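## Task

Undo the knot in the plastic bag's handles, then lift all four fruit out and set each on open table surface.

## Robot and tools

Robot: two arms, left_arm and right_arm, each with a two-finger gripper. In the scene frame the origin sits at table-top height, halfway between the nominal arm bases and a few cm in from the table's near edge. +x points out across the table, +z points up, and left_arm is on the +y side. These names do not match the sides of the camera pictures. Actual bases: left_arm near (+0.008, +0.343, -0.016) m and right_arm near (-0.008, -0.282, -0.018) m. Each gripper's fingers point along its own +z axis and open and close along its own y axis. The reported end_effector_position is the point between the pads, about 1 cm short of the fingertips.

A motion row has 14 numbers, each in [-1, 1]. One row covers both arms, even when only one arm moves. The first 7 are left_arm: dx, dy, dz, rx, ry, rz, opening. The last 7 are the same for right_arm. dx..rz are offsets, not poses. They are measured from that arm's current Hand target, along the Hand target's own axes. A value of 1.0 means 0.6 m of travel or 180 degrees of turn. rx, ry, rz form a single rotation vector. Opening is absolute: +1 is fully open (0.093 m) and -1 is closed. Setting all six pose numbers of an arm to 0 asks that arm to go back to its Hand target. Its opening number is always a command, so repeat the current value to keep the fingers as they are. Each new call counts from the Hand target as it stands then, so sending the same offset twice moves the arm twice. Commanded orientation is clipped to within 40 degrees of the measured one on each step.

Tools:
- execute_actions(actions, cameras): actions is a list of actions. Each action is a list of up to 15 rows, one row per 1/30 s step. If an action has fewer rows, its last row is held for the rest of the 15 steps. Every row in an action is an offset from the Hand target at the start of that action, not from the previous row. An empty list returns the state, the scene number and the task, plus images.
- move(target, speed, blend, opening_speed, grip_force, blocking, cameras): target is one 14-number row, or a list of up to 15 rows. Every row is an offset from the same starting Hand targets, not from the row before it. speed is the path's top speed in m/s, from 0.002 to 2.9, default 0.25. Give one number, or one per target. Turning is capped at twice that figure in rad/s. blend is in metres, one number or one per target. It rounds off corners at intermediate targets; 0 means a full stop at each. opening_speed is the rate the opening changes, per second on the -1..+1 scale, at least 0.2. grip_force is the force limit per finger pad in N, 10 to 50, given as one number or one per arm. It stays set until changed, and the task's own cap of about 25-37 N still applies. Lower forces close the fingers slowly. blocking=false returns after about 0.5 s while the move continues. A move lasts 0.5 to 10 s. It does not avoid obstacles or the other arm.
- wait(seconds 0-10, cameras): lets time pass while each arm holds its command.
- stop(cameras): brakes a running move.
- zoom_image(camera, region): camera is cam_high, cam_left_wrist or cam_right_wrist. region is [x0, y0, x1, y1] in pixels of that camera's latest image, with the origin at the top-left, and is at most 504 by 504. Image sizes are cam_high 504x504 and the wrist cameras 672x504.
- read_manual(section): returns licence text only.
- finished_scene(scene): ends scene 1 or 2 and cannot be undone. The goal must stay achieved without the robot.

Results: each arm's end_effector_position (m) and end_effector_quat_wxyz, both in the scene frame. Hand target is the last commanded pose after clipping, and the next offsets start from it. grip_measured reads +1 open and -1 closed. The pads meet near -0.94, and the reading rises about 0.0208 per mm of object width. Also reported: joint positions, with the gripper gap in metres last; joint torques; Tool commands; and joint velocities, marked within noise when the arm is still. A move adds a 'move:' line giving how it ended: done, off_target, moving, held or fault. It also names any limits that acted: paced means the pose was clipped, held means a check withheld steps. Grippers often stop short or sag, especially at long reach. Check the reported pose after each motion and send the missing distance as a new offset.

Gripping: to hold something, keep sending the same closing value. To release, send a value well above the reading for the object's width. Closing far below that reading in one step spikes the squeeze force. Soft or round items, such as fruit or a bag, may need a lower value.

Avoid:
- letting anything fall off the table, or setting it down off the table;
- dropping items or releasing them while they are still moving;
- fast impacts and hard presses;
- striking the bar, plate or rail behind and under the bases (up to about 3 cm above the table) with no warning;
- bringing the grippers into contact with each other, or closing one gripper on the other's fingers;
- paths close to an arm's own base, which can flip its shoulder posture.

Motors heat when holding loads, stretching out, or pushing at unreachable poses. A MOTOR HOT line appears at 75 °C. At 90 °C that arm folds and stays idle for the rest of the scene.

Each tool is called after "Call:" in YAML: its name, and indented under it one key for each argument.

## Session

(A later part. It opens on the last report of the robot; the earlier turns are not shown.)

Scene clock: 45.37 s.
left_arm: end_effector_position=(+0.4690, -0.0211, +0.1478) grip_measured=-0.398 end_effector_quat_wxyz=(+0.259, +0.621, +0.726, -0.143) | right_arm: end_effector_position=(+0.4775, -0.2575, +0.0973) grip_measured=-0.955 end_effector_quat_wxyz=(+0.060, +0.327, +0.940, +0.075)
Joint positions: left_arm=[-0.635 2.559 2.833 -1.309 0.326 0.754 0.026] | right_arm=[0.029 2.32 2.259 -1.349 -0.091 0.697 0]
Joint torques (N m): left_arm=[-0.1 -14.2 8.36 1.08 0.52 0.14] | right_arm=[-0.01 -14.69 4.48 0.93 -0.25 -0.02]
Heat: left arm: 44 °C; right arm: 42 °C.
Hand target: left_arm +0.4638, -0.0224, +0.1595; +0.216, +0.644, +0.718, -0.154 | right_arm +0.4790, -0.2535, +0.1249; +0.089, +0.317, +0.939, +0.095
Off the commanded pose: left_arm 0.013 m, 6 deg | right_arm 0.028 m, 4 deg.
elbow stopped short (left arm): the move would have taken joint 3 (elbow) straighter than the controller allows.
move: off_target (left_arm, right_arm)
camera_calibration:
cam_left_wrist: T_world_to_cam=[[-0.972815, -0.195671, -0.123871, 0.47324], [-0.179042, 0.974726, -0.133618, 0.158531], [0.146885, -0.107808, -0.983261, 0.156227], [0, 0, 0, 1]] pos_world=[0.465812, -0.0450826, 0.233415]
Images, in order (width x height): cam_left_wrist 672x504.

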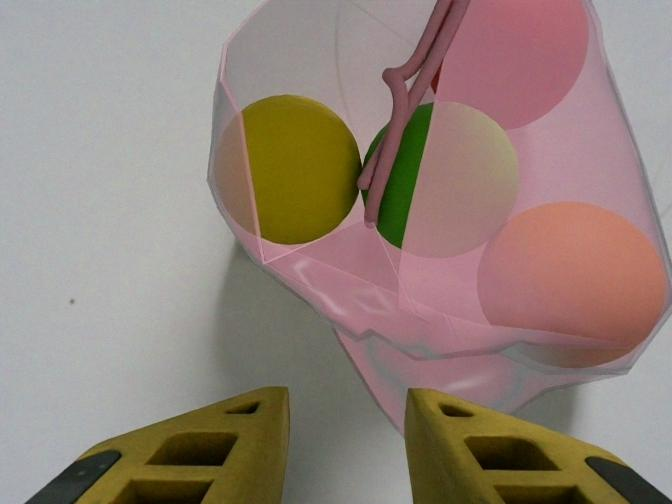

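Call:
move:
  target: [0.002,-0.0155,0.092,0,0,0,-0.55,0,0,0,0,0,0,-1]
  speed: 0.1
  cameras: ["cam_left_wrist"]

Call:
zoom_image:
  camera: "cam_left_wrist"
  region: [230, 200, 470, 440]

Scene clock: 47.27 s.
left_arm: end_effector_position=(+0.4571, -0.0399, +0.0936) grip_measured=-0.548 end_effector_quat_wxyz=(+0.211, +0.635, +0.727, -0.153) | right_arm: end_effector_position=(+0.4775, -0.2575, +0.0973) grip_measured=-0.955 end_effector_quat_wxyz=(+0.060, +0.327, +0.940, +0.075)
Joint positions: left_arm=[-0.672 2.659 2.837 -1.309 0.326 0.754 0.019] | right_arm=[0.029 2.32 2.259 -1.349 -0.091 0.697 0]
Joint torques (N m): left_arm=[-1.01 -15.25 7.92 1.46 0.32 -0.12] | right_arm=[-0.09 -14.57 4.59 0.92 -0.27 0.01]
Heat: left arm: 44 °C; right arm: 42 °C.
Hand target: left_arm +0.4607, -0.0501, +0.1109; +0.216, +0.644, +0.718, -0.154 | right_arm +0.4790, -0.2535, +0.1249; +0.089, +0.317, +0.939, +0.095
Off the commanded pose: left_arm 0.020 m, 2 deg | right_arm 0.028 m, 4 deg.
elbow stopped short (left arm): the move would have taken joint 3 (elbow) straighter than the controller allows.
move: off_target (left_arm, right_arm)
camera_calibration:
cam_left_wrist: T_world_to_cam=[[-0.986571, -0.153516, -0.055775, 0.45281], [-0.149562, 0.986324, -0.0692592, 0.14846], [0.0656447, -0.0599873, -0.996038, 0.142911], [0, 0, 0, 1]] pos_world=[0.459552, -0.0683434, 0.177883]
Images, in order (width x height): cam_left_wrist 672x504.

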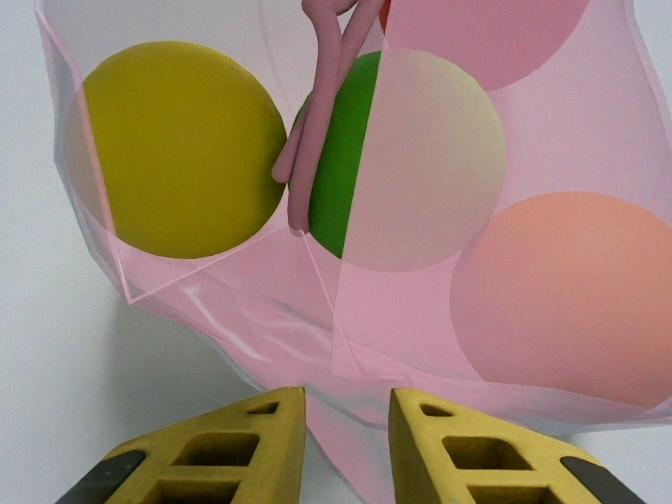

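Scaled by 2.100 from the camera's 672x504 image, which has a finer 960x720 frame.

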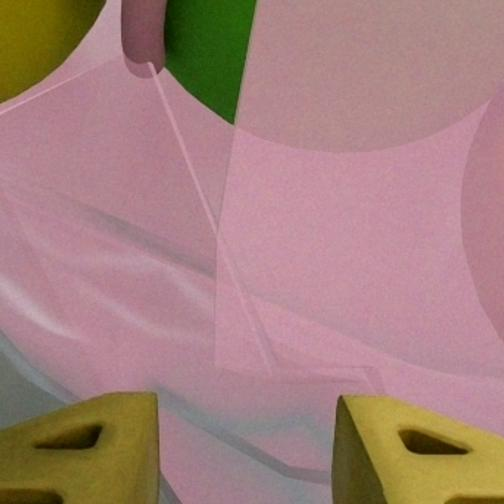

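Call:
move:
  target: [-0.03,0.0197,0.05,0,0,0,-0.6,0,0,0,0,0,0,-1]
  speed: 0.06
  cameras: ["cam_left_wrist"]

Call:
zoom_image:
  camera: "cam_left_wrist"
  region: [230, 260, 470, 500]

Scene clock: 48.93 s.
left_arm: end_effector_position=(+0.4688, -0.0668, +0.0786) grip_measured=-0.598 end_effector_quat_wxyz=(+0.245, +0.631, +0.719, -0.156) | right_arm: end_effector_position=(+0.4775, -0.2575, +0.0973) grip_measured=-0.955 end_effector_quat_wxyz=(+0.060, +0.327, +0.940, +0.075)
Joint positions: left_arm=[-0.696 2.708 2.837 -1.18 0.326 0.72 0.017] | right_arm=[0.029 2.32 2.259 -1.349 -0.091 0.697 0]
Joint torques (N m): left_arm=[-1.16 -15.25 8.35 1.8 0.19 -0.32] | right_arm=[-0.2 -14.63 4.57 0.9 -0.27 -0.04]
Heat: left arm: 44 °C; right arm: 43 °C.
Hand target: left_arm +0.4771, -0.0791, +0.0950; +0.216, +0.644, +0.718, -0.154 | right_arm +0.4790, -0.2535, +0.1249; +0.089, +0.317, +0.939, +0.095
Off the commanded pose: left_arm 0.022 m, 4 deg | right_arm 0.028 m, 4 deg.
elbow stopped short (left arm): the move would have taken joint 3 (elbow) straighter than the controller allows.
move: off_target (left_arm, right_arm)
camera_calibration:
cam_left_wrist: T_world_to_cam=[[-0.982142, -0.162979, -0.0939941, 0.459675], [-0.150401, 0.980277, -0.128202, 0.180356], [0.113035, -0.111776, -0.987284, 0.0992435], [0, 0, 0, 1]] pos_world=[0.467373, -0.0907879, 0.16431]
Images, in order (width x height): cam_left_wrist 672x504.

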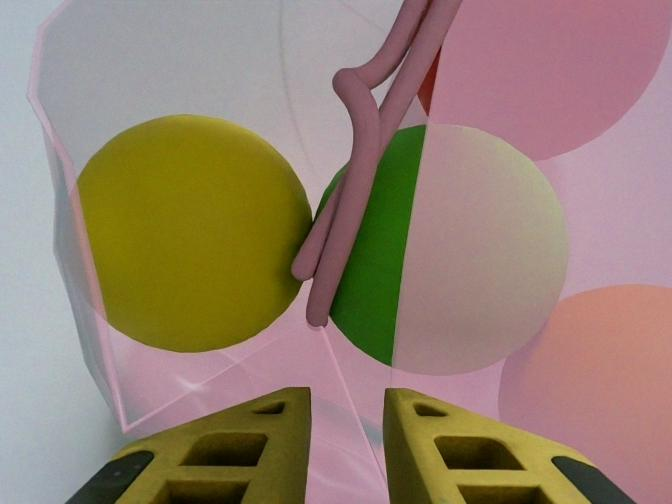

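Scaled by 2.100 from the camera's 672x504 image, which has a finer 960x720 frame.

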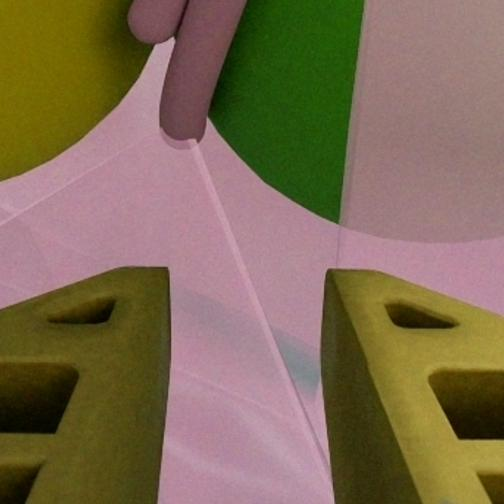

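Call:
move:
  target:
    - [-0.0135,0.0085,0.034,0,0,0,-0.6,0,0,0,0,0,0,-1]
    - [-0.0135,0.0085,0.034,0,0,0,-1,0,0,0,0,0,0,-1]
  speed: 0.06
  opening_speed: 0.4
  cameras: ["cam_left_wrist"]

Call:
zoom_image:
  camera: "cam_left_wrist"
  region: [230, 260, 470, 500]

Scene clock: 52.30 s.
left_arm: end_effector_position=(+0.4778, -0.0820, +0.0663) grip_measured=-0.977 end_effector_quat_wxyz=(+0.266, +0.624, +0.718, -0.156) | right_arm: end_effector_position=(+0.4775, -0.2575, +0.0973) grip_measured=-0.955 end_effector_quat_wxyz=(+0.060, +0.327, +0.940, +0.075)
Joint positions: left_arm=[-0.708 2.745 2.837 -1.093 0.319 0.693 0] | right_arm=[0.029 2.32 2.259 -1.349 -0.091 0.697 0]
Joint torques (N m): left_arm=[-1.35 -15.28 8.64 1.89 0.15 -0.34] | right_arm=[0.09 -14.56 4.44 0.92 -0.25 0.01]
Motor temperatures (°C): left_arm=[25 41 44 35 24 25 29] | right_arm=[25 44 37 37 26 24 27]
Heat: left arm: 44 °C; right arm: 44 °C.
Hand target: left_arm +0.4851, -0.0956, +0.0819; +0.216, +0.644, +0.718, -0.154 | right_arm +0.4790, -0.2535, +0.1249; +0.089, +0.317, +0.939, +0.095
Off the commanded pose: left_arm 0.022 m, 6 deg | right_arm 0.028 m, 4 deg.
elbow stopped short (left arm): the move would have taken joint 3 (elbow) straighter than the controller allows.
move: off_target (left_arm, right_arm); target 2's new opening was sent with left_arm's hand 0.022 m and 6 deg from that target
camera_calibration:
cam_left_wrist: T_world_to_cam=[[-0.976619, -0.18028, -0.117107, 0.462391], [-0.160266, 0.973636, -0.162321, 0.201431], [0.143283, -0.139757, -0.979764, 0.0671886], [0, 0, 0, 1]] pos_world=[0.474235, -0.10337, 0.152674]
Images, in order (width x height): cam_left_wrist 672x504.

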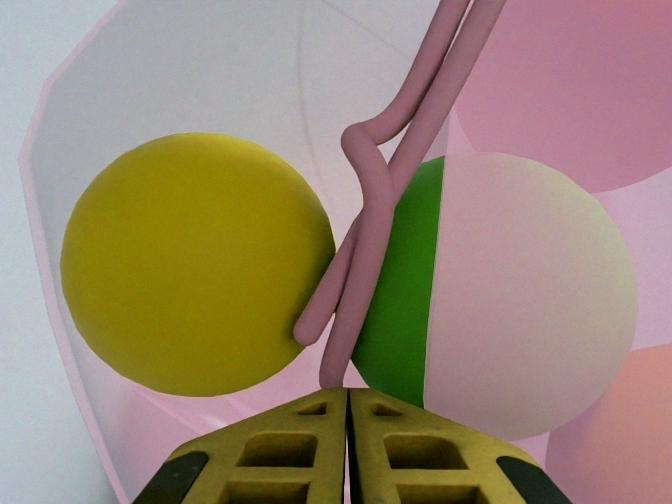

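Scaled by 2.100 from the camera's 672x504 image, which has a finer 960x720 frame.

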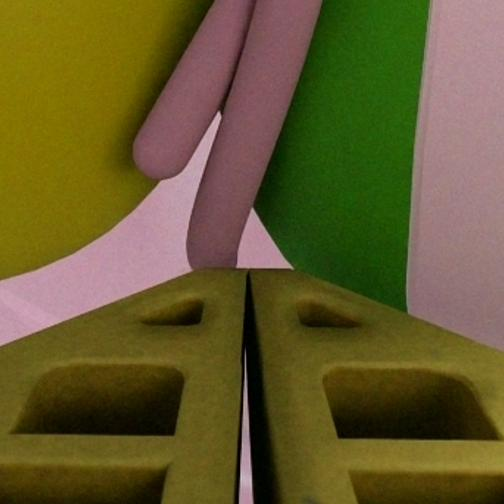

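Call:
move:
  target: [0.056,-0.004,-0.072,0,0,0,-1,0,0,0,0,0,0,-1]
  speed: 0.05
  cameras: ["cam_left_wrist","cam_high"]

Call:
zoom_image:
  camera: "cam_high"
  region: [90, 200, 240, 330]

Scene clock: 54.93 s.
left_arm: end_effector_position=(+0.4791, -0.0446, +0.0534) grip_measured=-0.977 end_effector_quat_wxyz=(+0.219, +0.626, +0.734, -0.148) | right_arm: end_effector_position=(+0.4775, -0.2575, +0.0973) grip_measured=-0.955 end_effector_quat_wxyz=(+0.060, +0.327, +0.940, +0.075)
Joint positions: left_arm=[-0.658 2.745 2.837 -1.207 0.319 0.744 0] | right_arm=[0.029 2.32 2.259 -1.349 -0.091 0.697 0]
Joint torques (N m): left_arm=[-0.12 -22.11 8.35 0.87 0.47 0.16] | right_arm=[-0.06 -14.69 4.4 0.9 -0.26 0.02]
Heat: left arm: 44 °C; right arm: 44 °C.
Hand target: left_arm +0.4752, -0.0455, +0.1018; +0.216, +0.644, +0.718, -0.154 | right_arm +0.4790, -0.2535, +0.1249; +0.089, +0.317, +0.939, +0.095
Off the commanded pose: left_arm 0.049 m, 3 deg | right_arm 0.028 m, 4 deg.
elbow stopped short (left arm): the move would have taken joint 3 (elbow) straighter than the controller allows.
move: off_target (left_arm, right_arm)
camera_calibration:
cam_left_wrist: T_world_to_cam=[[-0.981508, -0.17932, -0.0669747, 0.468569], [-0.174192, 0.981783, -0.0758877, 0.165525], [0.0793629, -0.0628179, -0.994865, 0.0944175], [0, 0, 0, 1]] pos_world=[0.481244, -0.072555, 0.137876]
Images, in order (width x height): cam_high 504x504, cam_left_wrist 672x504.

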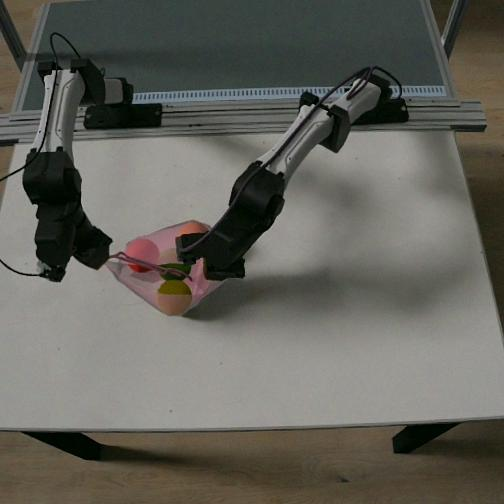

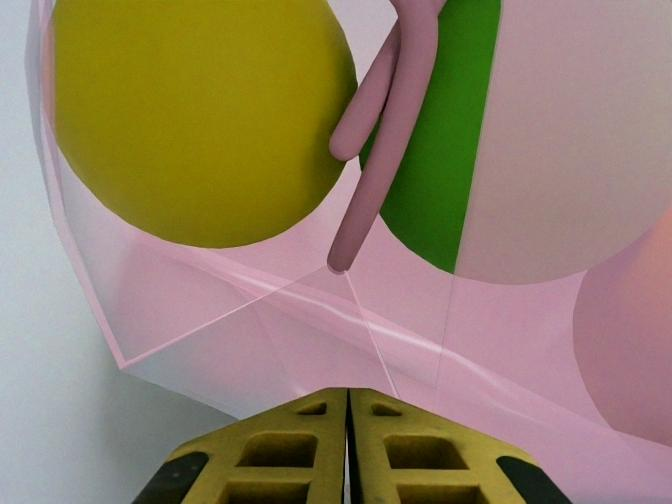

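Scaled by 3.360 from the camera's 504x504 image, which has a finer 720x720 frame.

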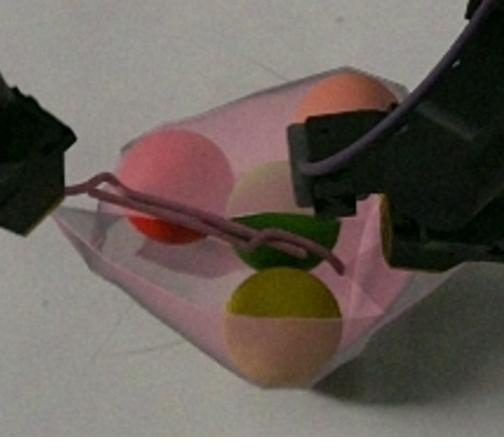

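Call:
move:
  target:
    - [0,0,0,0,0,0,-0.3,0,0,0,0,0,0,-1]
    - [0.1,-0.2,-0.1,0,0,0,-0.3,0.05,-0.02,-0.01,0,0,0,-1]
    - [0.15,-0.3,-0.1,0,0,0,-0.3,0.227,-0.101,-0.05,0,0,0,-1]
  speed: 0.1
  cameras: ["cam_left_wrist","cam_high"]

Call:
zoom_image:
  camera: "cam_high"
  region: [90, 170, 240, 300]

Scene clock: 60.93 s.
left_arm: end_effector_position=(+0.2772, +0.0467, +0.0798) grip_measured=-0.302 end_effector_quat_wxyz=(+0.178, +0.648, +0.723, -0.160) | right_arm: end_effector_position=(+0.3299, -0.2229, +0.1151) grip_measured=-0.955 end_effector_quat_wxyz=(+0.069, +0.317, +0.942, +0.089)
Joint positions: left_arm=[-0.765 1.711 1.265 -0.731 0.306 0.699 0.031] | right_arm=[0.14 1.662 1.389 -1.099 -0.091 0.789 0]
Joint torques (N m): left_arm=[-1.18 -11.74 5.9 1.53 0.12 -0.31] | right_arm=[0.58 -8.4 4.55 1.04 0 0.24]
Heat: left arm: 44 °C; right arm: 45 °C.
Hand target: left_arm +0.2833, +0.0394, +0.0975; +0.216, +0.644, +0.718, -0.154 | right_arm +0.3304, -0.2210, +0.1251; +0.089, +0.317, +0.939, +0.095
Off the commanded pose: left_arm 0.020 m, 4 deg | right_arm 0.010 m, 2 deg.
elbow stopped short (left arm): the move would have taken joint 3 (elbow) straighter than the controller allows.
move: off_target (left_arm)
camera_calibration:
cam_left_wrist: T_world_to_cam=[[-0.993374, -0.11453, -0.00957155, 0.284206], [-0.114228, 0.993068, -0.0277037, 0.0216671], [0.0126781, -0.0264268, -0.99957, 0.159587], [0, 0, 0, 1]] pos_world=[0.282775, 0.0152506, 0.162839]
Images, in order (width x height): cam_high 504x504, cam_left_wrist 672x504.

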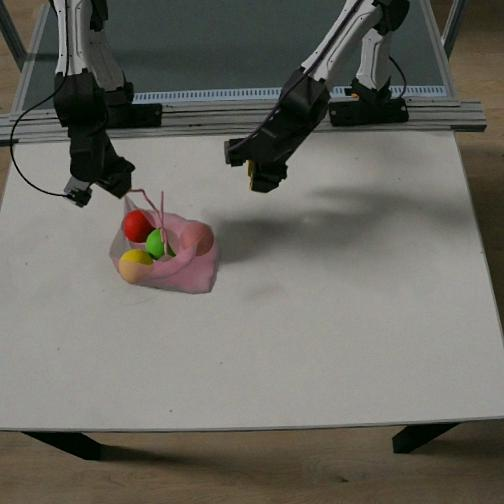

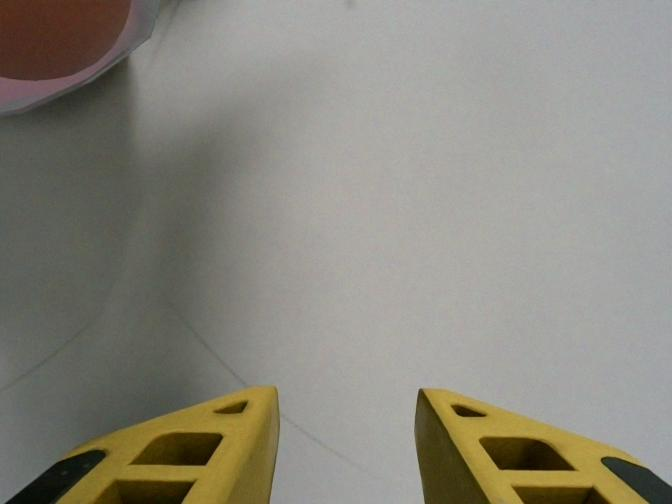

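Scaled by 3.360 from the camera's 504x504 image, which has a finer 720x720 frame.

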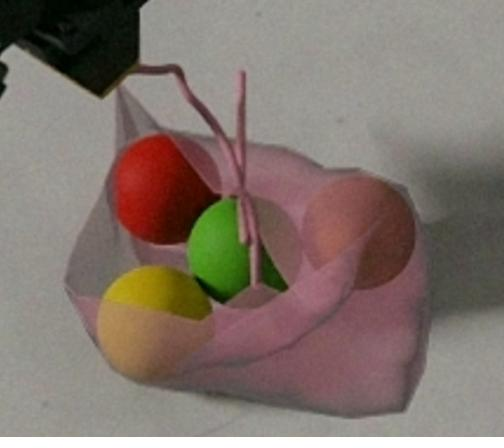

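Call:
move:
  target:
    - [0.148,-0.023,-0.186,0,0,0,-0.3,0.02,0.02,0,0,0,0,-1]
    - [0.148,-0.023,-0.186,0,0,0,-0.3,0.157,0.195,0.03,0,0,0,-1]
  speed: 0.1
  cameras: ["cam_left_wrist","cam_high"]

Call:
zoom_image:
  camera: "cam_high"
  region: [130, 150, 270, 290]

Scene clock: 65.30 s.
left_arm: end_effector_position=(+0.2589, +0.1692, +0.1403) grip_measured=-0.302 end_effector_quat_wxyz=(+0.214, +0.637, +0.726, -0.144) | right_arm: end_effector_position=(+0.3233, -0.0726, +0.1209) grip_measured=-0.955 end_effector_quat_wxyz=(+0.081, +0.313, +0.941, +0.096)
Joint positions: left_arm=[-0.448 1.333 1.131 -1.001 0.4 0.98 0.031] | right_arm=[0.577 1.809 1.573 -1.09 0.009 1.209 0]
Joint torques (N m): left_arm=[-0.01 -6.56 6.28 0.75 0.53 0.14] | right_arm=[0.23 -5.72 7.49 0.86 0.14 0.25]
Heat: left arm: 44 °C; right arm: 45 °C.
Hand target: left_arm +0.2503, +0.1696, +0.1475; +0.216, +0.644, +0.718, -0.154 | right_arm +0.3284, -0.0698, +0.1252; +0.089, +0.317, +0.939, +0.095
Off the commanded pose: left_arm 0.011 m, 2 deg | right_arm 0.007 m, 1 deg.
move: off_target (left_arm)
camera_calibration:
cam_left_wrist: T_world_to_cam=[[-0.985534, -0.153257, -0.0723583, 0.29402], [-0.148898, 0.986891, -0.062247, -0.0854518], [0.0809496, -0.0505725, -0.995434, 0.209399], [0, 0, 0, 1]] pos_world=[0.260093, 0.139982, 0.224399]
Images, in order (width x height): cam_high 504x504, cam_left_wrist 672x504.

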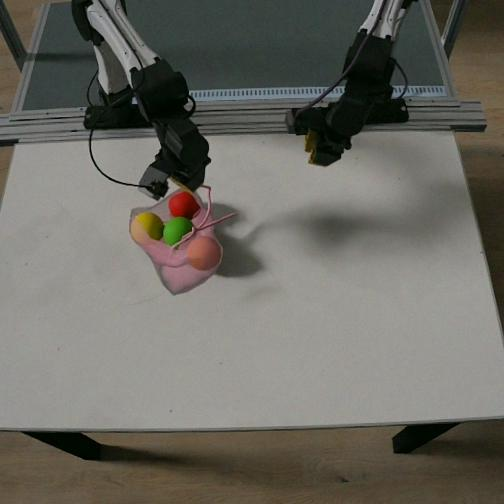

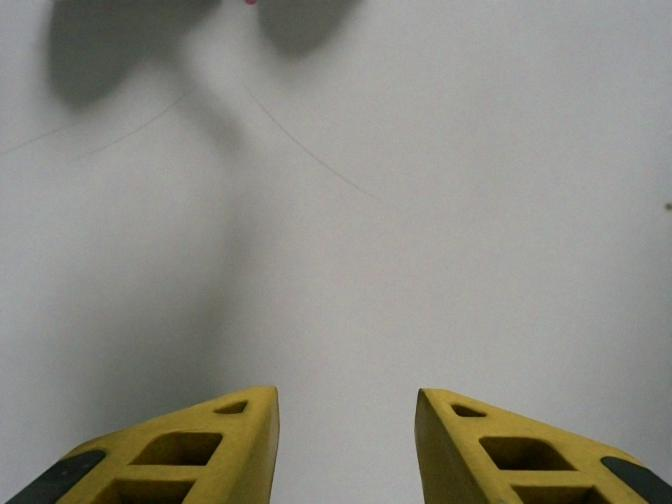

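Scaled by 3.600 from the camera's 504x504 image, which has a finer 720x720 frame.

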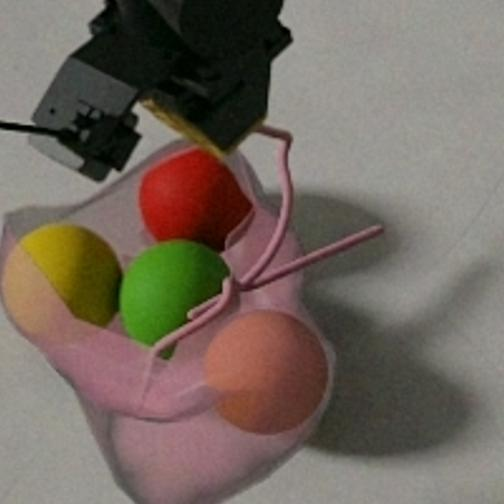

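Call:
move:
  target:
    - [0,0,0,0,0,0,-0.3,0,0,0,0,0,0,-0.5]
    - [0,0,0,0,0,0,-0.3,-0.03,-0.1,-0.08,0,0,0,-0.5]
    - [0,0,0,0,0,0,-0.3,0.1,-0.2,-0.12,0,0,0,-0.5]
  speed: 0.12
  opening_speed: 0.8
  cameras: ["cam_right_wrist","cam_high"]

Call:
zoom_image:
  camera: "cam_high"
  region: [130, 150, 270, 290]

Scene clock: 69.87 s.
left_arm: end_effector_position=(+0.2589, +0.1692, +0.1403) grip_measured=-0.302 end_effector_quat_wxyz=(+0.214, +0.637, +0.726, -0.144) | right_arm: end_effector_position=(+0.2015, -0.1302, +0.1584) grip_measured=-0.503 end_effector_quat_wxyz=(+0.085, +0.314, +0.940, +0.103)
Joint positions: left_arm=[-0.448 1.333 1.131 -1.001 0.4 0.98 0.031] | right_arm=[0.655 1.3 1.222 -1.234 0.027 1.288 0.021]
Joint torques (N m): left_arm=[0.21 -6.74 6.32 0.73 0.57 0.15] | right_arm=[0.57 -4.56 4.42 0.68 0.2 0.26]
Heat: left arm: 44 °C; right arm: 44 °C.
Hand target: left_arm +0.2503, +0.1696, +0.1475; +0.216, +0.644, +0.718, -0.154 | right_arm +0.1956, -0.1355, +0.1601; +0.089, +0.317, +0.939, +0.095
Off the commanded pose: left_arm 0.011 m, 2 deg | right_arm 0.008 m, 1 deg.
move: off_target (left_arm)
camera_calibration:
cam_right_wrist: T_world_to_cam=[[-0.56326, -0.785396, -0.256692, 0.0497576], [-0.816452, 0.481252, 0.319066, 0.214303], [-0.127059, 0.389294, -0.912308, 0.308788], [0, 0, 0, 1]] pos_world=[0.242229, -0.184263, 0.226105]
Images, in order (width x height): cam_high 504x504, cam_right_wrist 672x504.

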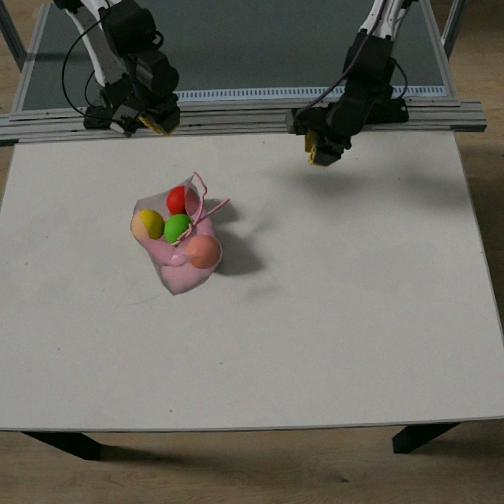

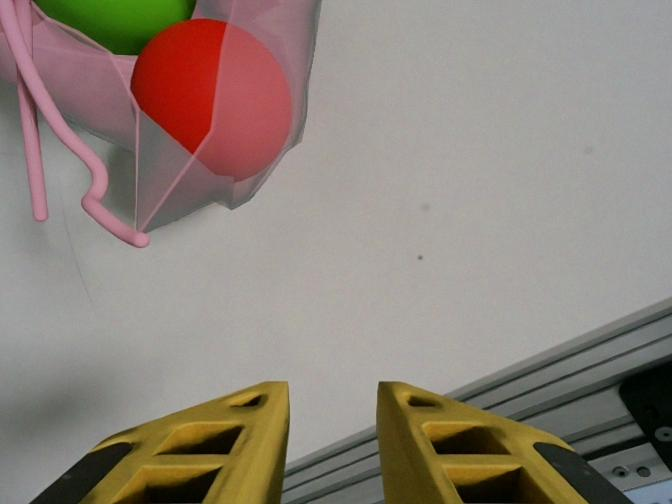

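Scaled by 3.600 from the camera's 504x504 image, which has a finer 720x720 frame.

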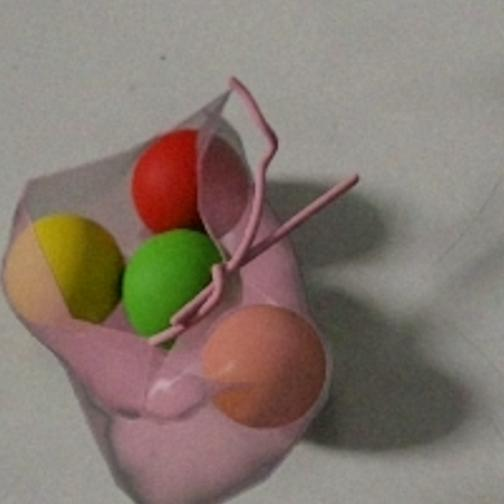

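Call:
move:
  target: [-0.297,0.015,0.138,-0.07,0.001,-0.434,-0.4,-0.114,-0.11,-0.1,0,0,0,1]
  speed: 0.15
  cameras: ["cam_left_wrist"]

Scene clock: 75.87 s.
left_arm: end_effector_position=(+0.2848, -0.0230, +0.1576) grip_measured=-0.398 end_effector_quat_wxyz=(+0.130, +0.030, +0.974, -0.183) | right_arm: end_effector_position=(+0.2012, -0.2387, +0.1989) grip_measured=+1.000 end_effector_quat_wxyz=(+0.084, +0.323, +0.939, +0.081)
Joint positions: left_arm=[-0.988 1.849 1.74 -0.985 0 -0.867 0.026] | right_arm=[0.176 1.211 1.342 -1.481 -0.055 0.837 0.093]
Joint torques (N m): left_arm=[-1.16 -9.48 9.16 0.97 -0.04 -0.28] | right_arm=[-0.57 -3.18 6.82 0.61 -0.25 0.03]
Heat: left arm: 44 °C; right arm: 43 °C.
Hand target: left_arm +0.2823, -0.0235, +0.1674; +0.134, +0.023, +0.974, -0.181 | right_arm +0.1973, -0.2363, +0.2098; +0.089, +0.317, +0.939, +0.095
Off the commanded pose: left_arm 0.010 m, 1 deg | right_arm 0.012 m, 2 deg.
move: off_target (right_arm)
camera_calibration:
cam_left_wrist: T_world_to_cam=[[-0.101027, -0.935413, 0.338816, -0.04343], [-0.973215, 0.163609, 0.161508, 0.289662], [-0.20651, -0.313424, -0.926887, 0.279833], [0, 0, 0, 1]] pos_world=[0.335304, -0.000309897, 0.227305]
Images, in order (width x height): cam_left_wrist 672x504.

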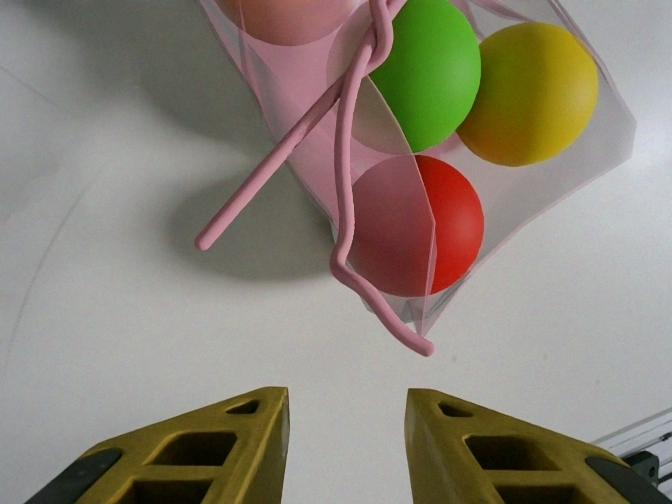

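Call:
move:
  target:
    - [-0.026,0.003,0.1,0,0,0,-0.5,0,0,0,0,0,0,1]
    - [-0.026,0.003,0.142,0,0,0,-0.5,0,0,0,0,0,0,1]
  speed: 0.08
  blend: 0.01
  cameras: ["cam_left_wrist"]

Scene clock: 77.93 s.
left_arm: end_effector_position=(+0.3120, -0.0439, +0.0856) grip_measured=-0.498 end_effector_quat_wxyz=(+0.115, +0.019, +0.980, -0.161) | right_arm: end_effector_position=(+0.2012, -0.2387, +0.1989) grip_measured=+1.000 end_effector_quat_wxyz=(+0.084, +0.323, +0.939, +0.081)
Joint positions: left_arm=[-0.965 2.031 1.733 -0.849 0 -0.867 0.021] | right_arm=[0.176 1.211 1.342 -1.481 -0.055 0.837 0.093]
Joint torques (N m): left_arm=[-0.14 -11.4 6.38 1.63 0.08 0.03] | right_arm=[-0.57 -3.32 6.82 0.63 -0.27 0.05]
Heat: left arm: 44 °C; right arm: 42 °C.
Hand target: left_arm +0.3189, -0.0522, +0.0943; +0.134, +0.023, +0.974, -0.181 | right_arm +0.1973, -0.2363, +0.2098; +0.089, +0.317, +0.939, +0.095
Off the commanded pose: left_arm 0.014 m, 3 deg | right_arm 0.012 m, 2 deg.
move: off_target (left_arm, right_arm)
camera_calibration:
cam_left_wrist: T_world_to_cam=[[-0.0698446, -0.951272, 0.300337, -0.0428834], [-0.970582, 0.134345, 0.199804, 0.32586], [-0.230416, -0.277547, -0.932671, 0.22161], [0, 0, 0, 1]] pos_world=[0.364342, -0.0230641, 0.154461]
Images, in order (width x height): cam_left_wrist 672x504.

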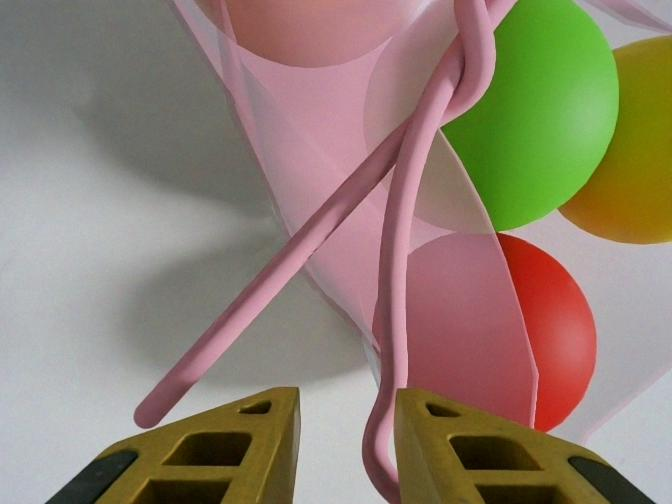

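Call:
move:
  target:
    - [0.006,-0.0175,0.012,0,0,0,-0.5,0,0,0,0,0,0,1]
    - [0.006,-0.0175,0.016,0,0,0,-1,0,0,0,0,0,0,1]
  speed: 0.06
  opening_speed: 0.5
  cameras: ["cam_left_wrist"]

Scene clock: 80.97 s.
left_arm: end_effector_position=(+0.3082, -0.0481, +0.0726) grip_measured=-0.977 end_effector_quat_wxyz=(+0.108, +0.024, +0.982, -0.153) | right_arm: end_effector_position=(+0.2012, -0.2387, +0.1989) grip_measured=+1.000 end_effector_quat_wxyz=(+0.084, +0.323, +0.939, +0.081)
Joint positions: left_arm=[-0.975 2.061 1.733 -0.842 0 -0.867 0] | right_arm=[0.176 1.211 1.342 -1.481 -0.055 0.837 0.093]
Joint torques (N m): left_arm=[-1.24 -10.93 9.22 1.59 -0.01 -0.19] | right_arm=[-0.53 -3.29 6.84 0.6 -0.27 0.03]
Heat: left arm: 44 °C; right arm: 42 °C.
Hand target: left_arm +0.3169, -0.0655, +0.0884; +0.134, +0.023, +0.974, -0.181 | right_arm +0.1973, -0.2363, +0.2098; +0.089, +0.317, +0.939, +0.095
Off the commanded pose: left_arm 0.025 m, 4 deg | right_arm 0.012 m, 2 deg.
move: off_target (left_arm, right_arm); target 2's new opening was sent with left_arm's hand 0.025 m and 4 deg from that target
camera_calibration:
cam_left_wrist: T_world_to_cam=[[-0.0766104, -0.955508, 0.284841, -0.0402163], [-0.966204, 0.141668, 0.21536, 0.323187], [-0.246131, -0.258716, -0.934069, 0.213403], [0, 0, 0, 1]] pos_world=[0.361709, -0.0290016, 0.141186]
Images, in order (width x height): cam_left_wrist 672x504.

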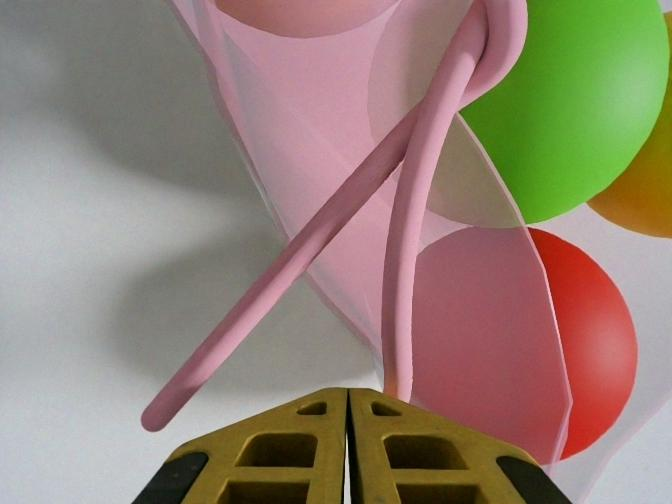

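Call:
move:
  target:
    - [0,0,-0.02,0,0,0,-0.5,0,0,0,0,0,0,1]
    - [0,-0.02,-0.03,0,0,0,-0.5,0,0,0,0,0,0,1]
  speed: 0.06
  cameras: ["cam_left_wrist"]

Scene clock: 82.87 s.
left_arm: end_effector_position=(+0.3138, -0.0692, +0.0998) grip_measured=-0.502 end_effector_quat_wxyz=(+0.131, +0.030, +0.974, -0.184) | right_arm: end_effector_position=(+0.2012, -0.2387, +0.1989) grip_measured=+1.000 end_effector_quat_wxyz=(+0.084, +0.323, +0.939, +0.081)
Joint positions: left_arm=[-0.994 2.067 1.819 -0.843 -0.003 -0.872 0.021] | right_arm=[0.176 1.211 1.342 -1.481 -0.055 0.837 0.093]
Joint torques (N m): left_arm=[-1.1 -11.44 8.87 0.99 -0.07 -0.3] | right_arm=[-0.62 -3.33 6.82 0.62 -0.27 -0.02]
Heat: left arm: 45 °C; right arm: 41 °C.
Hand target: left_arm +0.3112, -0.0703, +0.1087; +0.134, +0.023, +0.974, -0.181 | right_arm +0.1973, -0.2363, +0.2098; +0.089, +0.317, +0.939, +0.095
Off the commanded pose: left_arm 0.009 m, 1 deg | right_arm 0.012 m, 2 deg.
move: off_target (right_arm)
camera_calibration:
cam_left_wrist: T_world_to_cam=[[-0.101605, -0.934761, 0.340439, -0.0639822], [-0.973406, 0.164045, 0.159908, 0.335111], [-0.205323, -0.315138, -0.926569, 0.217262], [0, 0, 0, 1]] pos_world=[0.364307, -0.0463137, 0.169503]
Images, in order (width x height): cam_left_wrist 672x504.

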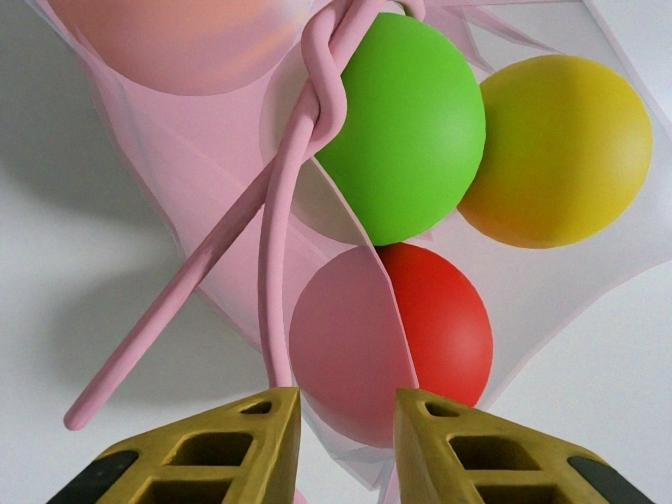

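Call:
move:
  target: [0,0.03,0,0,0,0,-0.5,0,0,0,0,0,0,1]
  speed: 0.06
  cameras: ["cam_left_wrist"]

Scene clock: 84.20 s.
left_arm: end_effector_position=(+0.3097, -0.0504, +0.0760) grip_measured=-0.502 end_effector_quat_wxyz=(+0.111, +0.022, +0.981, -0.156) | right_arm: end_effector_position=(+0.2012, -0.2387, +0.1989) grip_measured=+1.000 end_effector_quat_wxyz=(+0.084, +0.323, +0.939, +0.081)
Joint positions: left_arm=[-0.977 2.062 1.745 -0.843 -0.003 -0.872 0.021] | right_arm=[0.176 1.211 1.342 -1.481 -0.055 0.837 0.093]
Joint torques (N m): left_arm=[-0.29 -16.28 6.2 1.31 0.05 -0.04] | right_arm=[-0.58 -3.33 6.83 0.65 -0.21 0]
Heat: left arm: 45 °C; right arm: 41 °C.
Hand target: left_arm +0.3129, -0.0535, +0.1025; +0.134, +0.023, +0.974, -0.181 | right_arm +0.1973, -0.2363, +0.2098; +0.089, +0.317, +0.939, +0.095
Off the commanded pose: left_arm 0.027 m, 4 deg | right_arm 0.012 m, 2 deg.
move: off_target (left_arm, right_arm)
camera_calibration:
cam_left_wrist: T_world_to_cam=[[-0.0742526, -0.953773, 0.291212, -0.0444453], [-0.968135, 0.138978, 0.208325, 0.325165], [-0.239167, -0.266464, -0.9337, 0.213743], [0, 0, 0, 1]] pos_world=[0.362623, -0.0306268, 0.144774]
Images, in order (width x height): cam_left_wrist 672x504.

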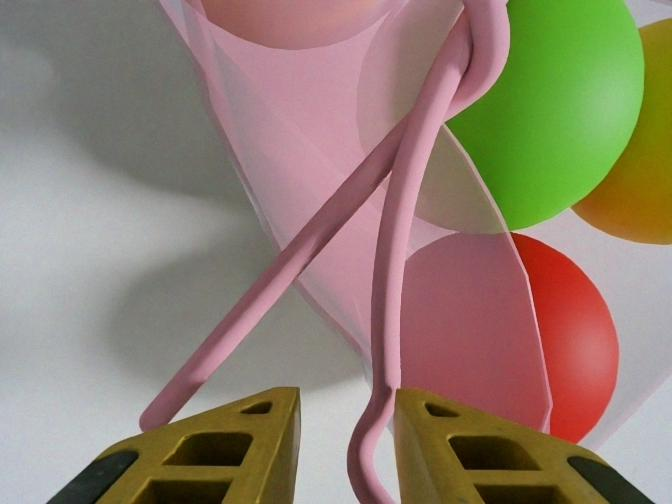

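Call:
move:
  target:
    - [0,-0.006,0.02,0,0,0,-0.5,0,0,0,0,0,0,1]
    - [0,-0.006,0.02,0,0,0,-1,0,0,0,0,0,0,1]
  speed: 0.05
  opening_speed: 0.5
  cameras: ["cam_left_wrist"]

Scene clock: 86.83 s.
left_arm: end_effector_position=(+0.3097, -0.0504, +0.0760) grip_measured=-0.977 end_effector_quat_wxyz=(+0.111, +0.022, +0.981, -0.156) | right_arm: end_effector_position=(+0.2012, -0.2387, +0.1989) grip_measured=+1.000 end_effector_quat_wxyz=(+0.084, +0.323, +0.939, +0.081)
Joint positions: left_arm=[-0.977 2.062 1.745 -0.843 -0.003 -0.872 0] | right_arm=[0.176 1.211 1.342 -1.481 -0.055 0.837 0.093]
Joint torques (N m): left_arm=[-0.73 -12.89 7.46 1.54 0.02 -0.06] | right_arm=[-0.65 -3.32 6.82 0.61 -0.24 0.06]
Heat: left arm: 44 °C; right arm: 41 °C.
Hand target: left_arm +0.3156, -0.0611, +0.0929; +0.134, +0.023, +0.974, -0.181 | right_arm +0.1973, -0.2363, +0.2098; +0.089, +0.317, +0.939, +0.095
Off the commanded pose: left_arm 0.021 m, 4 deg | right_arm 0.012 m, 2 deg.
move: off_target (left_arm, right_arm); target 2's new opening was sent with left_arm's hand 0.021 m and 4 deg from that target
camera_calibration:
cam_left_wrist: T_world_to_cam=[[-0.0742526, -0.953773, 0.291212, -0.0444453], [-0.968135, 0.138978, 0.208325, 0.325165], [-0.239167, -0.266464, -0.9337, 0.213743], [0, 0, 0, 1]] pos_world=[0.362623, -0.0306268, 0.144774]
Images, in order (width x height): cam_left_wrist 672x504.

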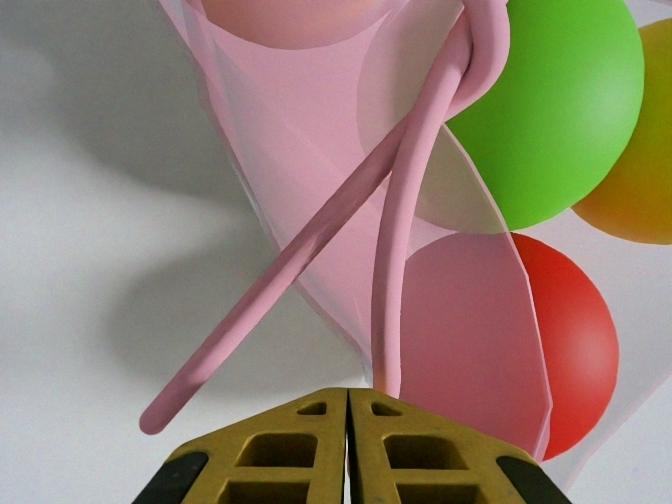

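Call:
move:
  target:
    - [0,0,0,0,0,0,-0.4,0,0,0,0,0,0,1]
    - [0,-0.008,0.03,0,0,0,-0.4,0,0,0,0,0,0,1]
  speed: 0.05
  opening_speed: 0.7
  cameras: ["cam_left_wrist"]

Scene clock: 89.40 s.
left_arm: end_effector_position=(+0.3119, -0.0540, +0.0599) grip_measured=-0.402 end_effector_quat_wxyz=(+0.106, +0.022, +0.983, -0.151) | right_arm: end_effector_position=(+0.2012, -0.2387, +0.1989) grip_measured=+1.000 end_effector_quat_wxyz=(+0.084, +0.323, +0.939, +0.081)
Joint positions: left_arm=[-0.977 2.1 1.745 -0.82 -0.003 -0.872 0.026] | right_arm=[0.176 1.211 1.342 -1.481 -0.055 0.837 0.093]
Joint torques (N m): left_arm=[-1.32 -11.88 9.09 1.57 -0.01 -0.17] | right_arm=[-0.5 -3.18 6.86 0.61 -0.26 -0.03]
Heat: left arm: 44 °C; right arm: 40 °C.
Hand target: left_arm +0.3197, -0.0721, +0.0784; +0.134, +0.023, +0.974, -0.181 | right_arm +0.1973, -0.2363, +0.2098; +0.089, +0.317, +0.939, +0.095
Off the commanded pose: left_arm 0.027 m, 5 deg | right_arm 0.012 m, 2 deg.
move: off_target (left_arm, right_arm)
camera_calibration:
cam_left_wrist: T_world_to_cam=[[-0.0720609, -0.957181, 0.280378, -0.0431612], [-0.966136, 0.136818, 0.218772, 0.329827], [-0.247765, -0.255118, -0.934627, 0.201628], [0, 0, 0, 1]] pos_world=[0.365504, -0.0350003, 0.128391]
Images, in order (width x height): cam_left_wrist 672x504.

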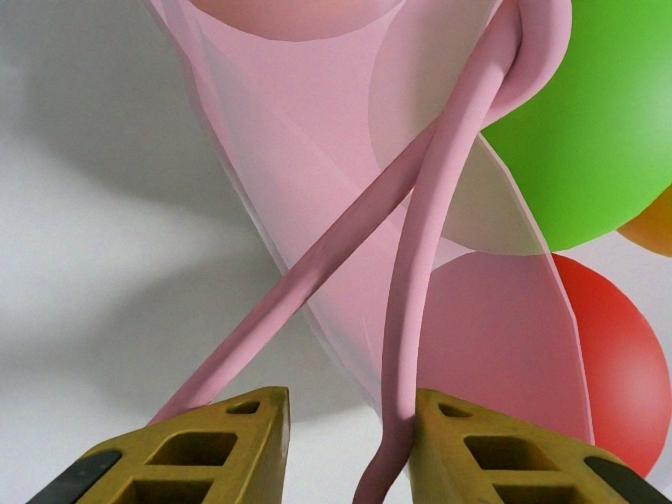

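Rope is now in between, at depth. Close.

Call:
move:
  target: [0,0,0,0,0,0,-1,0,0,0,0,0,0,1]
  opening_speed: 0.5
  cameras: ["cam_left_wrist"]

Scene clock: 91.17 s.
left_arm: end_effector_position=(+0.3120, -0.0541, +0.0600) grip_measured=-0.901 end_effector_quat_wxyz=(+0.107, +0.022, +0.983, -0.151) | right_arm: end_effector_position=(+0.2012, -0.2387, +0.1989) grip_measured=+1.000 end_effector_quat_wxyz=(+0.084, +0.323, +0.939, +0.081)
Joint positions: left_arm=[-0.977 2.1 1.745 -0.819 -0.003 -0.872 0.002] | right_arm=[0.176 1.211 1.342 -1.481 -0.055 0.837 0.093]
Joint torques (N m): left_arm=[-1.42 -11.97 9.06 1.58 0.01 -0.17] | right_arm=[-0.57 -3.33 6.76 0.6 -0.22 0.01]
Heat: left arm: 45 °C; right arm: 40 °C.
Hand target: left_arm +0.3197, -0.0721, +0.0784; +0.134, +0.023, +0.974, -0.181 | right_arm +0.1973, -0.2363, +0.2098; +0.089, +0.317, +0.939, +0.095
Off the commanded pose: left_arm 0.027 m, 5 deg | right_arm 0.012 m, 2 deg.
move: off_target (left_arm, right_arm)
camera_calibration:
cam_left_wrist: T_world_to_cam=[[-0.0721559, -0.95701, 0.280936, -0.043317], [-0.966235, 0.136925, 0.218268, 0.329925], [-0.247352, -0.255701, -0.934577, 0.201517], [0, 0, 0, 1]] pos_world=[0.365505, -0.0351017, 0.128491]
Images, in order (width x height): cam_left_wrist 672x504.

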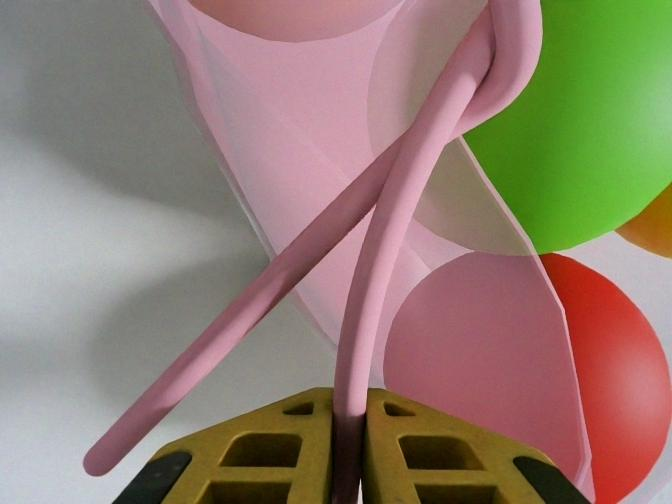

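Call:
move:
  target: [0.09,0.083,-0.151,0,0,0,-1,0,0,0,0,0,0,1]
  speed: 0.06
  cameras: ["cam_left_wrist","cam_high"]

Call:
zoom_image:
  camera: "cam_high"
  region: [130, 150, 270, 290]

Scene clock: 93.83 s.
left_arm: end_effector_position=(+0.2538, +0.0039, +0.1147) grip_measured=-0.901 end_effector_quat_wxyz=(+0.124, +0.030, +0.976, -0.175) | right_arm: end_effector_position=(+0.2012, -0.2387, +0.1989) grip_measured=+1.000 end_effector_quat_wxyz=(+0.084, +0.323, +0.939, +0.081)
Joint positions: left_arm=[-1.011 1.709 1.405 -0.809 -0.01 -0.888 0.002] | right_arm=[0.176 1.211 1.342 -1.481 -0.055 0.837 0.093]
Joint torques (N m): left_arm=[-1.29 -11.66 6.05 1.11 -0.08 -0.3] | right_arm=[-0.34 -3.29 6.75 0.58 -0.25 0.01]
Heat: left arm: 45 °C; right arm: 40 °C.
Hand target: left_arm +0.2496, +0.0067, +0.1282; +0.134, +0.023, +0.974, -0.181 | right_arm +0.1973, -0.2363, +0.2098; +0.089, +0.317, +0.939, +0.095
Off the commanded pose: left_arm 0.014 m, 1 deg | right_arm 0.012 m, 2 deg.
move: off_target (left_arm, right_arm)
camera_calibration:
cam_left_wrist: T_world_to_cam=[[-0.0967003, -0.940929, 0.324504, -0.00631509], [-0.971125, 0.160636, 0.176388, 0.259802], [-0.218096, -0.298077, -0.929293, 0.245244], [0, 0, 0, 1]] pos_world=[0.305177, 0.0254259, 0.184127]
Images, in order (width x height): cam_high 504x504, cam_left_wrist 672x504.

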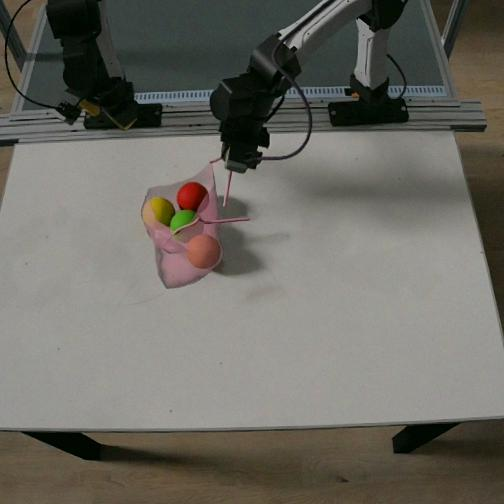

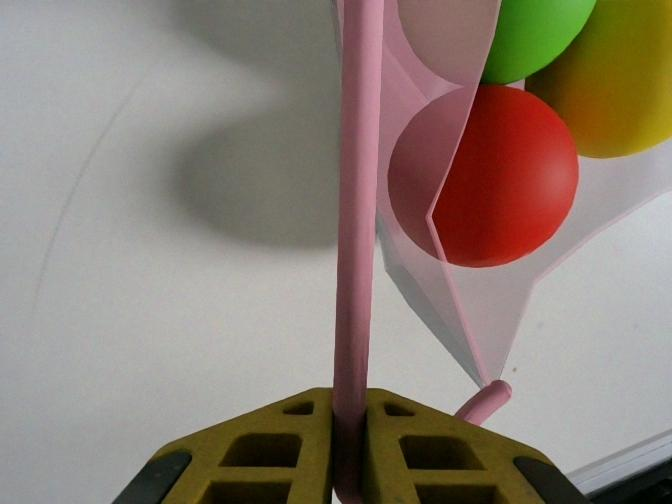

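Scaled by 3.600 from the camera's 504x504 image, which has a finer 720x720 frame.

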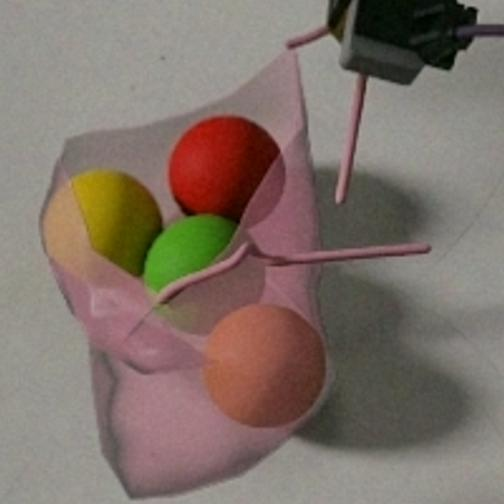

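Call:
move:
  target: [0,0,0,0,0,0,-1,0.102,0.143,0.17,-0.105,-0.083,-0.443,1]
  speed: 0.15
  cameras: ["cam_right_wrist"]

Scene clock: 99.80 s.
left_arm: end_effector_position=(+0.2538, +0.0039, +0.1147) grip_measured=-0.901 end_effector_quat_wxyz=(+0.124, +0.029, +0.976, -0.175) | right_arm: end_effector_position=(+0.2220, -0.1265, +0.1255) grip_measured=+1.000 end_effector_quat_wxyz=(+0.284, -0.351, +0.886, +0.108)
Joint positions: left_arm=[-1.011 1.709 1.405 -0.809 -0.01 -0.888 0.002] | right_arm=[0.531 1.057 0.806 -0.722 -0.122 -0.195 0.093]
Joint torques (N m): left_arm=[-1.21 -11.78 6.12 1.1 -0.07 -0.32] | right_arm=[0.46 -0.99 5.41 1.95 -0.36 0.03]
Motor temperatures (°C): left_arm=[25 45 45 34 24 25 29] | right_arm=[25 39 38 36 26 24 26]
Heat: left arm: 45 °C; right arm: 39 °C.
Hand target: left_arm +0.2496, +0.0067, +0.1282; +0.134, +0.023, +0.974, -0.181 | right_arm +0.2223, -0.1193, +0.1249; +0.287, -0.363, +0.879, +0.118
Off the commanded pose: left_arm 0.014 m, 1 deg | right_arm 0.007 m, 2 deg.
move: off_target (left_arm)
camera_calibration:
cam_right_wrist: T_world_to_cam=[[0.693584, -0.720364, 0.00406027, -0.247776], [-0.708308, -0.682982, -0.178423, 0.130836], [0.131303, 0.120876, -0.983945, 0.197587], [0, 0, 0, 1]] pos_world=[0.238582, -0.113013, 0.218765]
Images, in order (width x height): cam_right_wrist 672x504.

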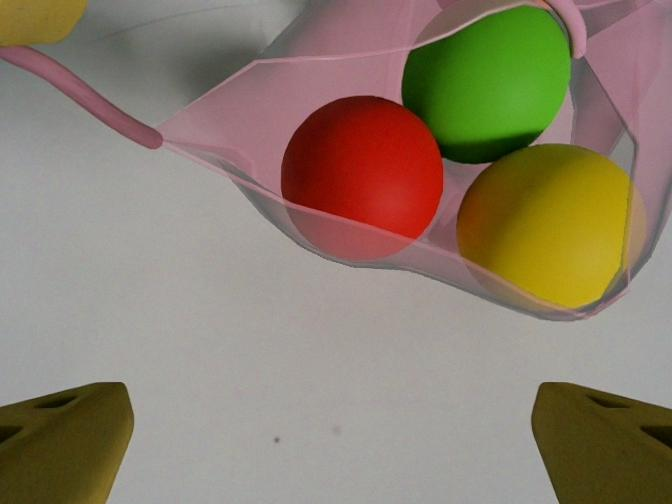

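Call:
move:
  target:
    - [0,0,0,0,0,0,-1,-0.037,-0.019,0.018,0,0,0,1]
    - [0,0,0,0,0,0,-1,-0.03,-0.021,0.1,0,0,0,1]
  speed: 0.1
  blend: 0.01
  cameras: ["cam_right_wrist"]

Scene clock: 101.63 s.
left_arm: end_effector_position=(+0.2538, +0.0039, +0.1147) grip_measured=-0.901 end_effector_quat_wxyz=(+0.124, +0.029, +0.976, -0.175) | right_arm: end_effector_position=(+0.2655, -0.0995, +0.0869) grip_measured=+1.000 end_effector_quat_wxyz=(+0.282, -0.359, +0.883, +0.110)
Joint positions: left_arm=[-1.011 1.709 1.405 -0.809 -0.01 -0.888 0.002] | right_arm=[0.531 1.306 0.8 -0.471 -0.131 -0.21 0.093]
Joint torques (N m): left_arm=[-1.2 -11.7 6.08 1.08 -0.1 -0.29] | right_arm=[0.66 -2.59 5.44 1.99 -0.27 0.17]
Heat: left arm: 46 °C; right arm: 38 °C.
Hand target: left_arm +0.2496, +0.0067, +0.1282; +0.134, +0.023, +0.974, -0.181 | right_arm +0.2666, -0.0930, +0.0871; +0.287, -0.363, +0.879, +0.118
Off the commanded pose: left_arm 0.014 m, 1 deg | right_arm 0.007 m, 1 deg.
move: off_target (left_arm)
camera_calibration:
cam_right_wrist: T_world_to_cam=[[0.706183, -0.708014, 0.00475519, -0.260461], [-0.696293, -0.695679, -0.176655, 0.168646], [0.128382, 0.121439, -0.984261, 0.151521], [0, 0, 0, 1]] pos_world=[0.281907, -0.0854873, 0.180167]
Images, in order (width x height): cam_right_wrist 672x504.

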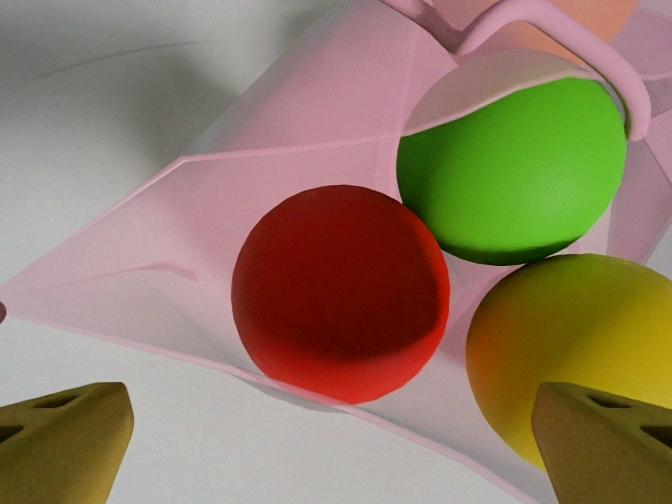

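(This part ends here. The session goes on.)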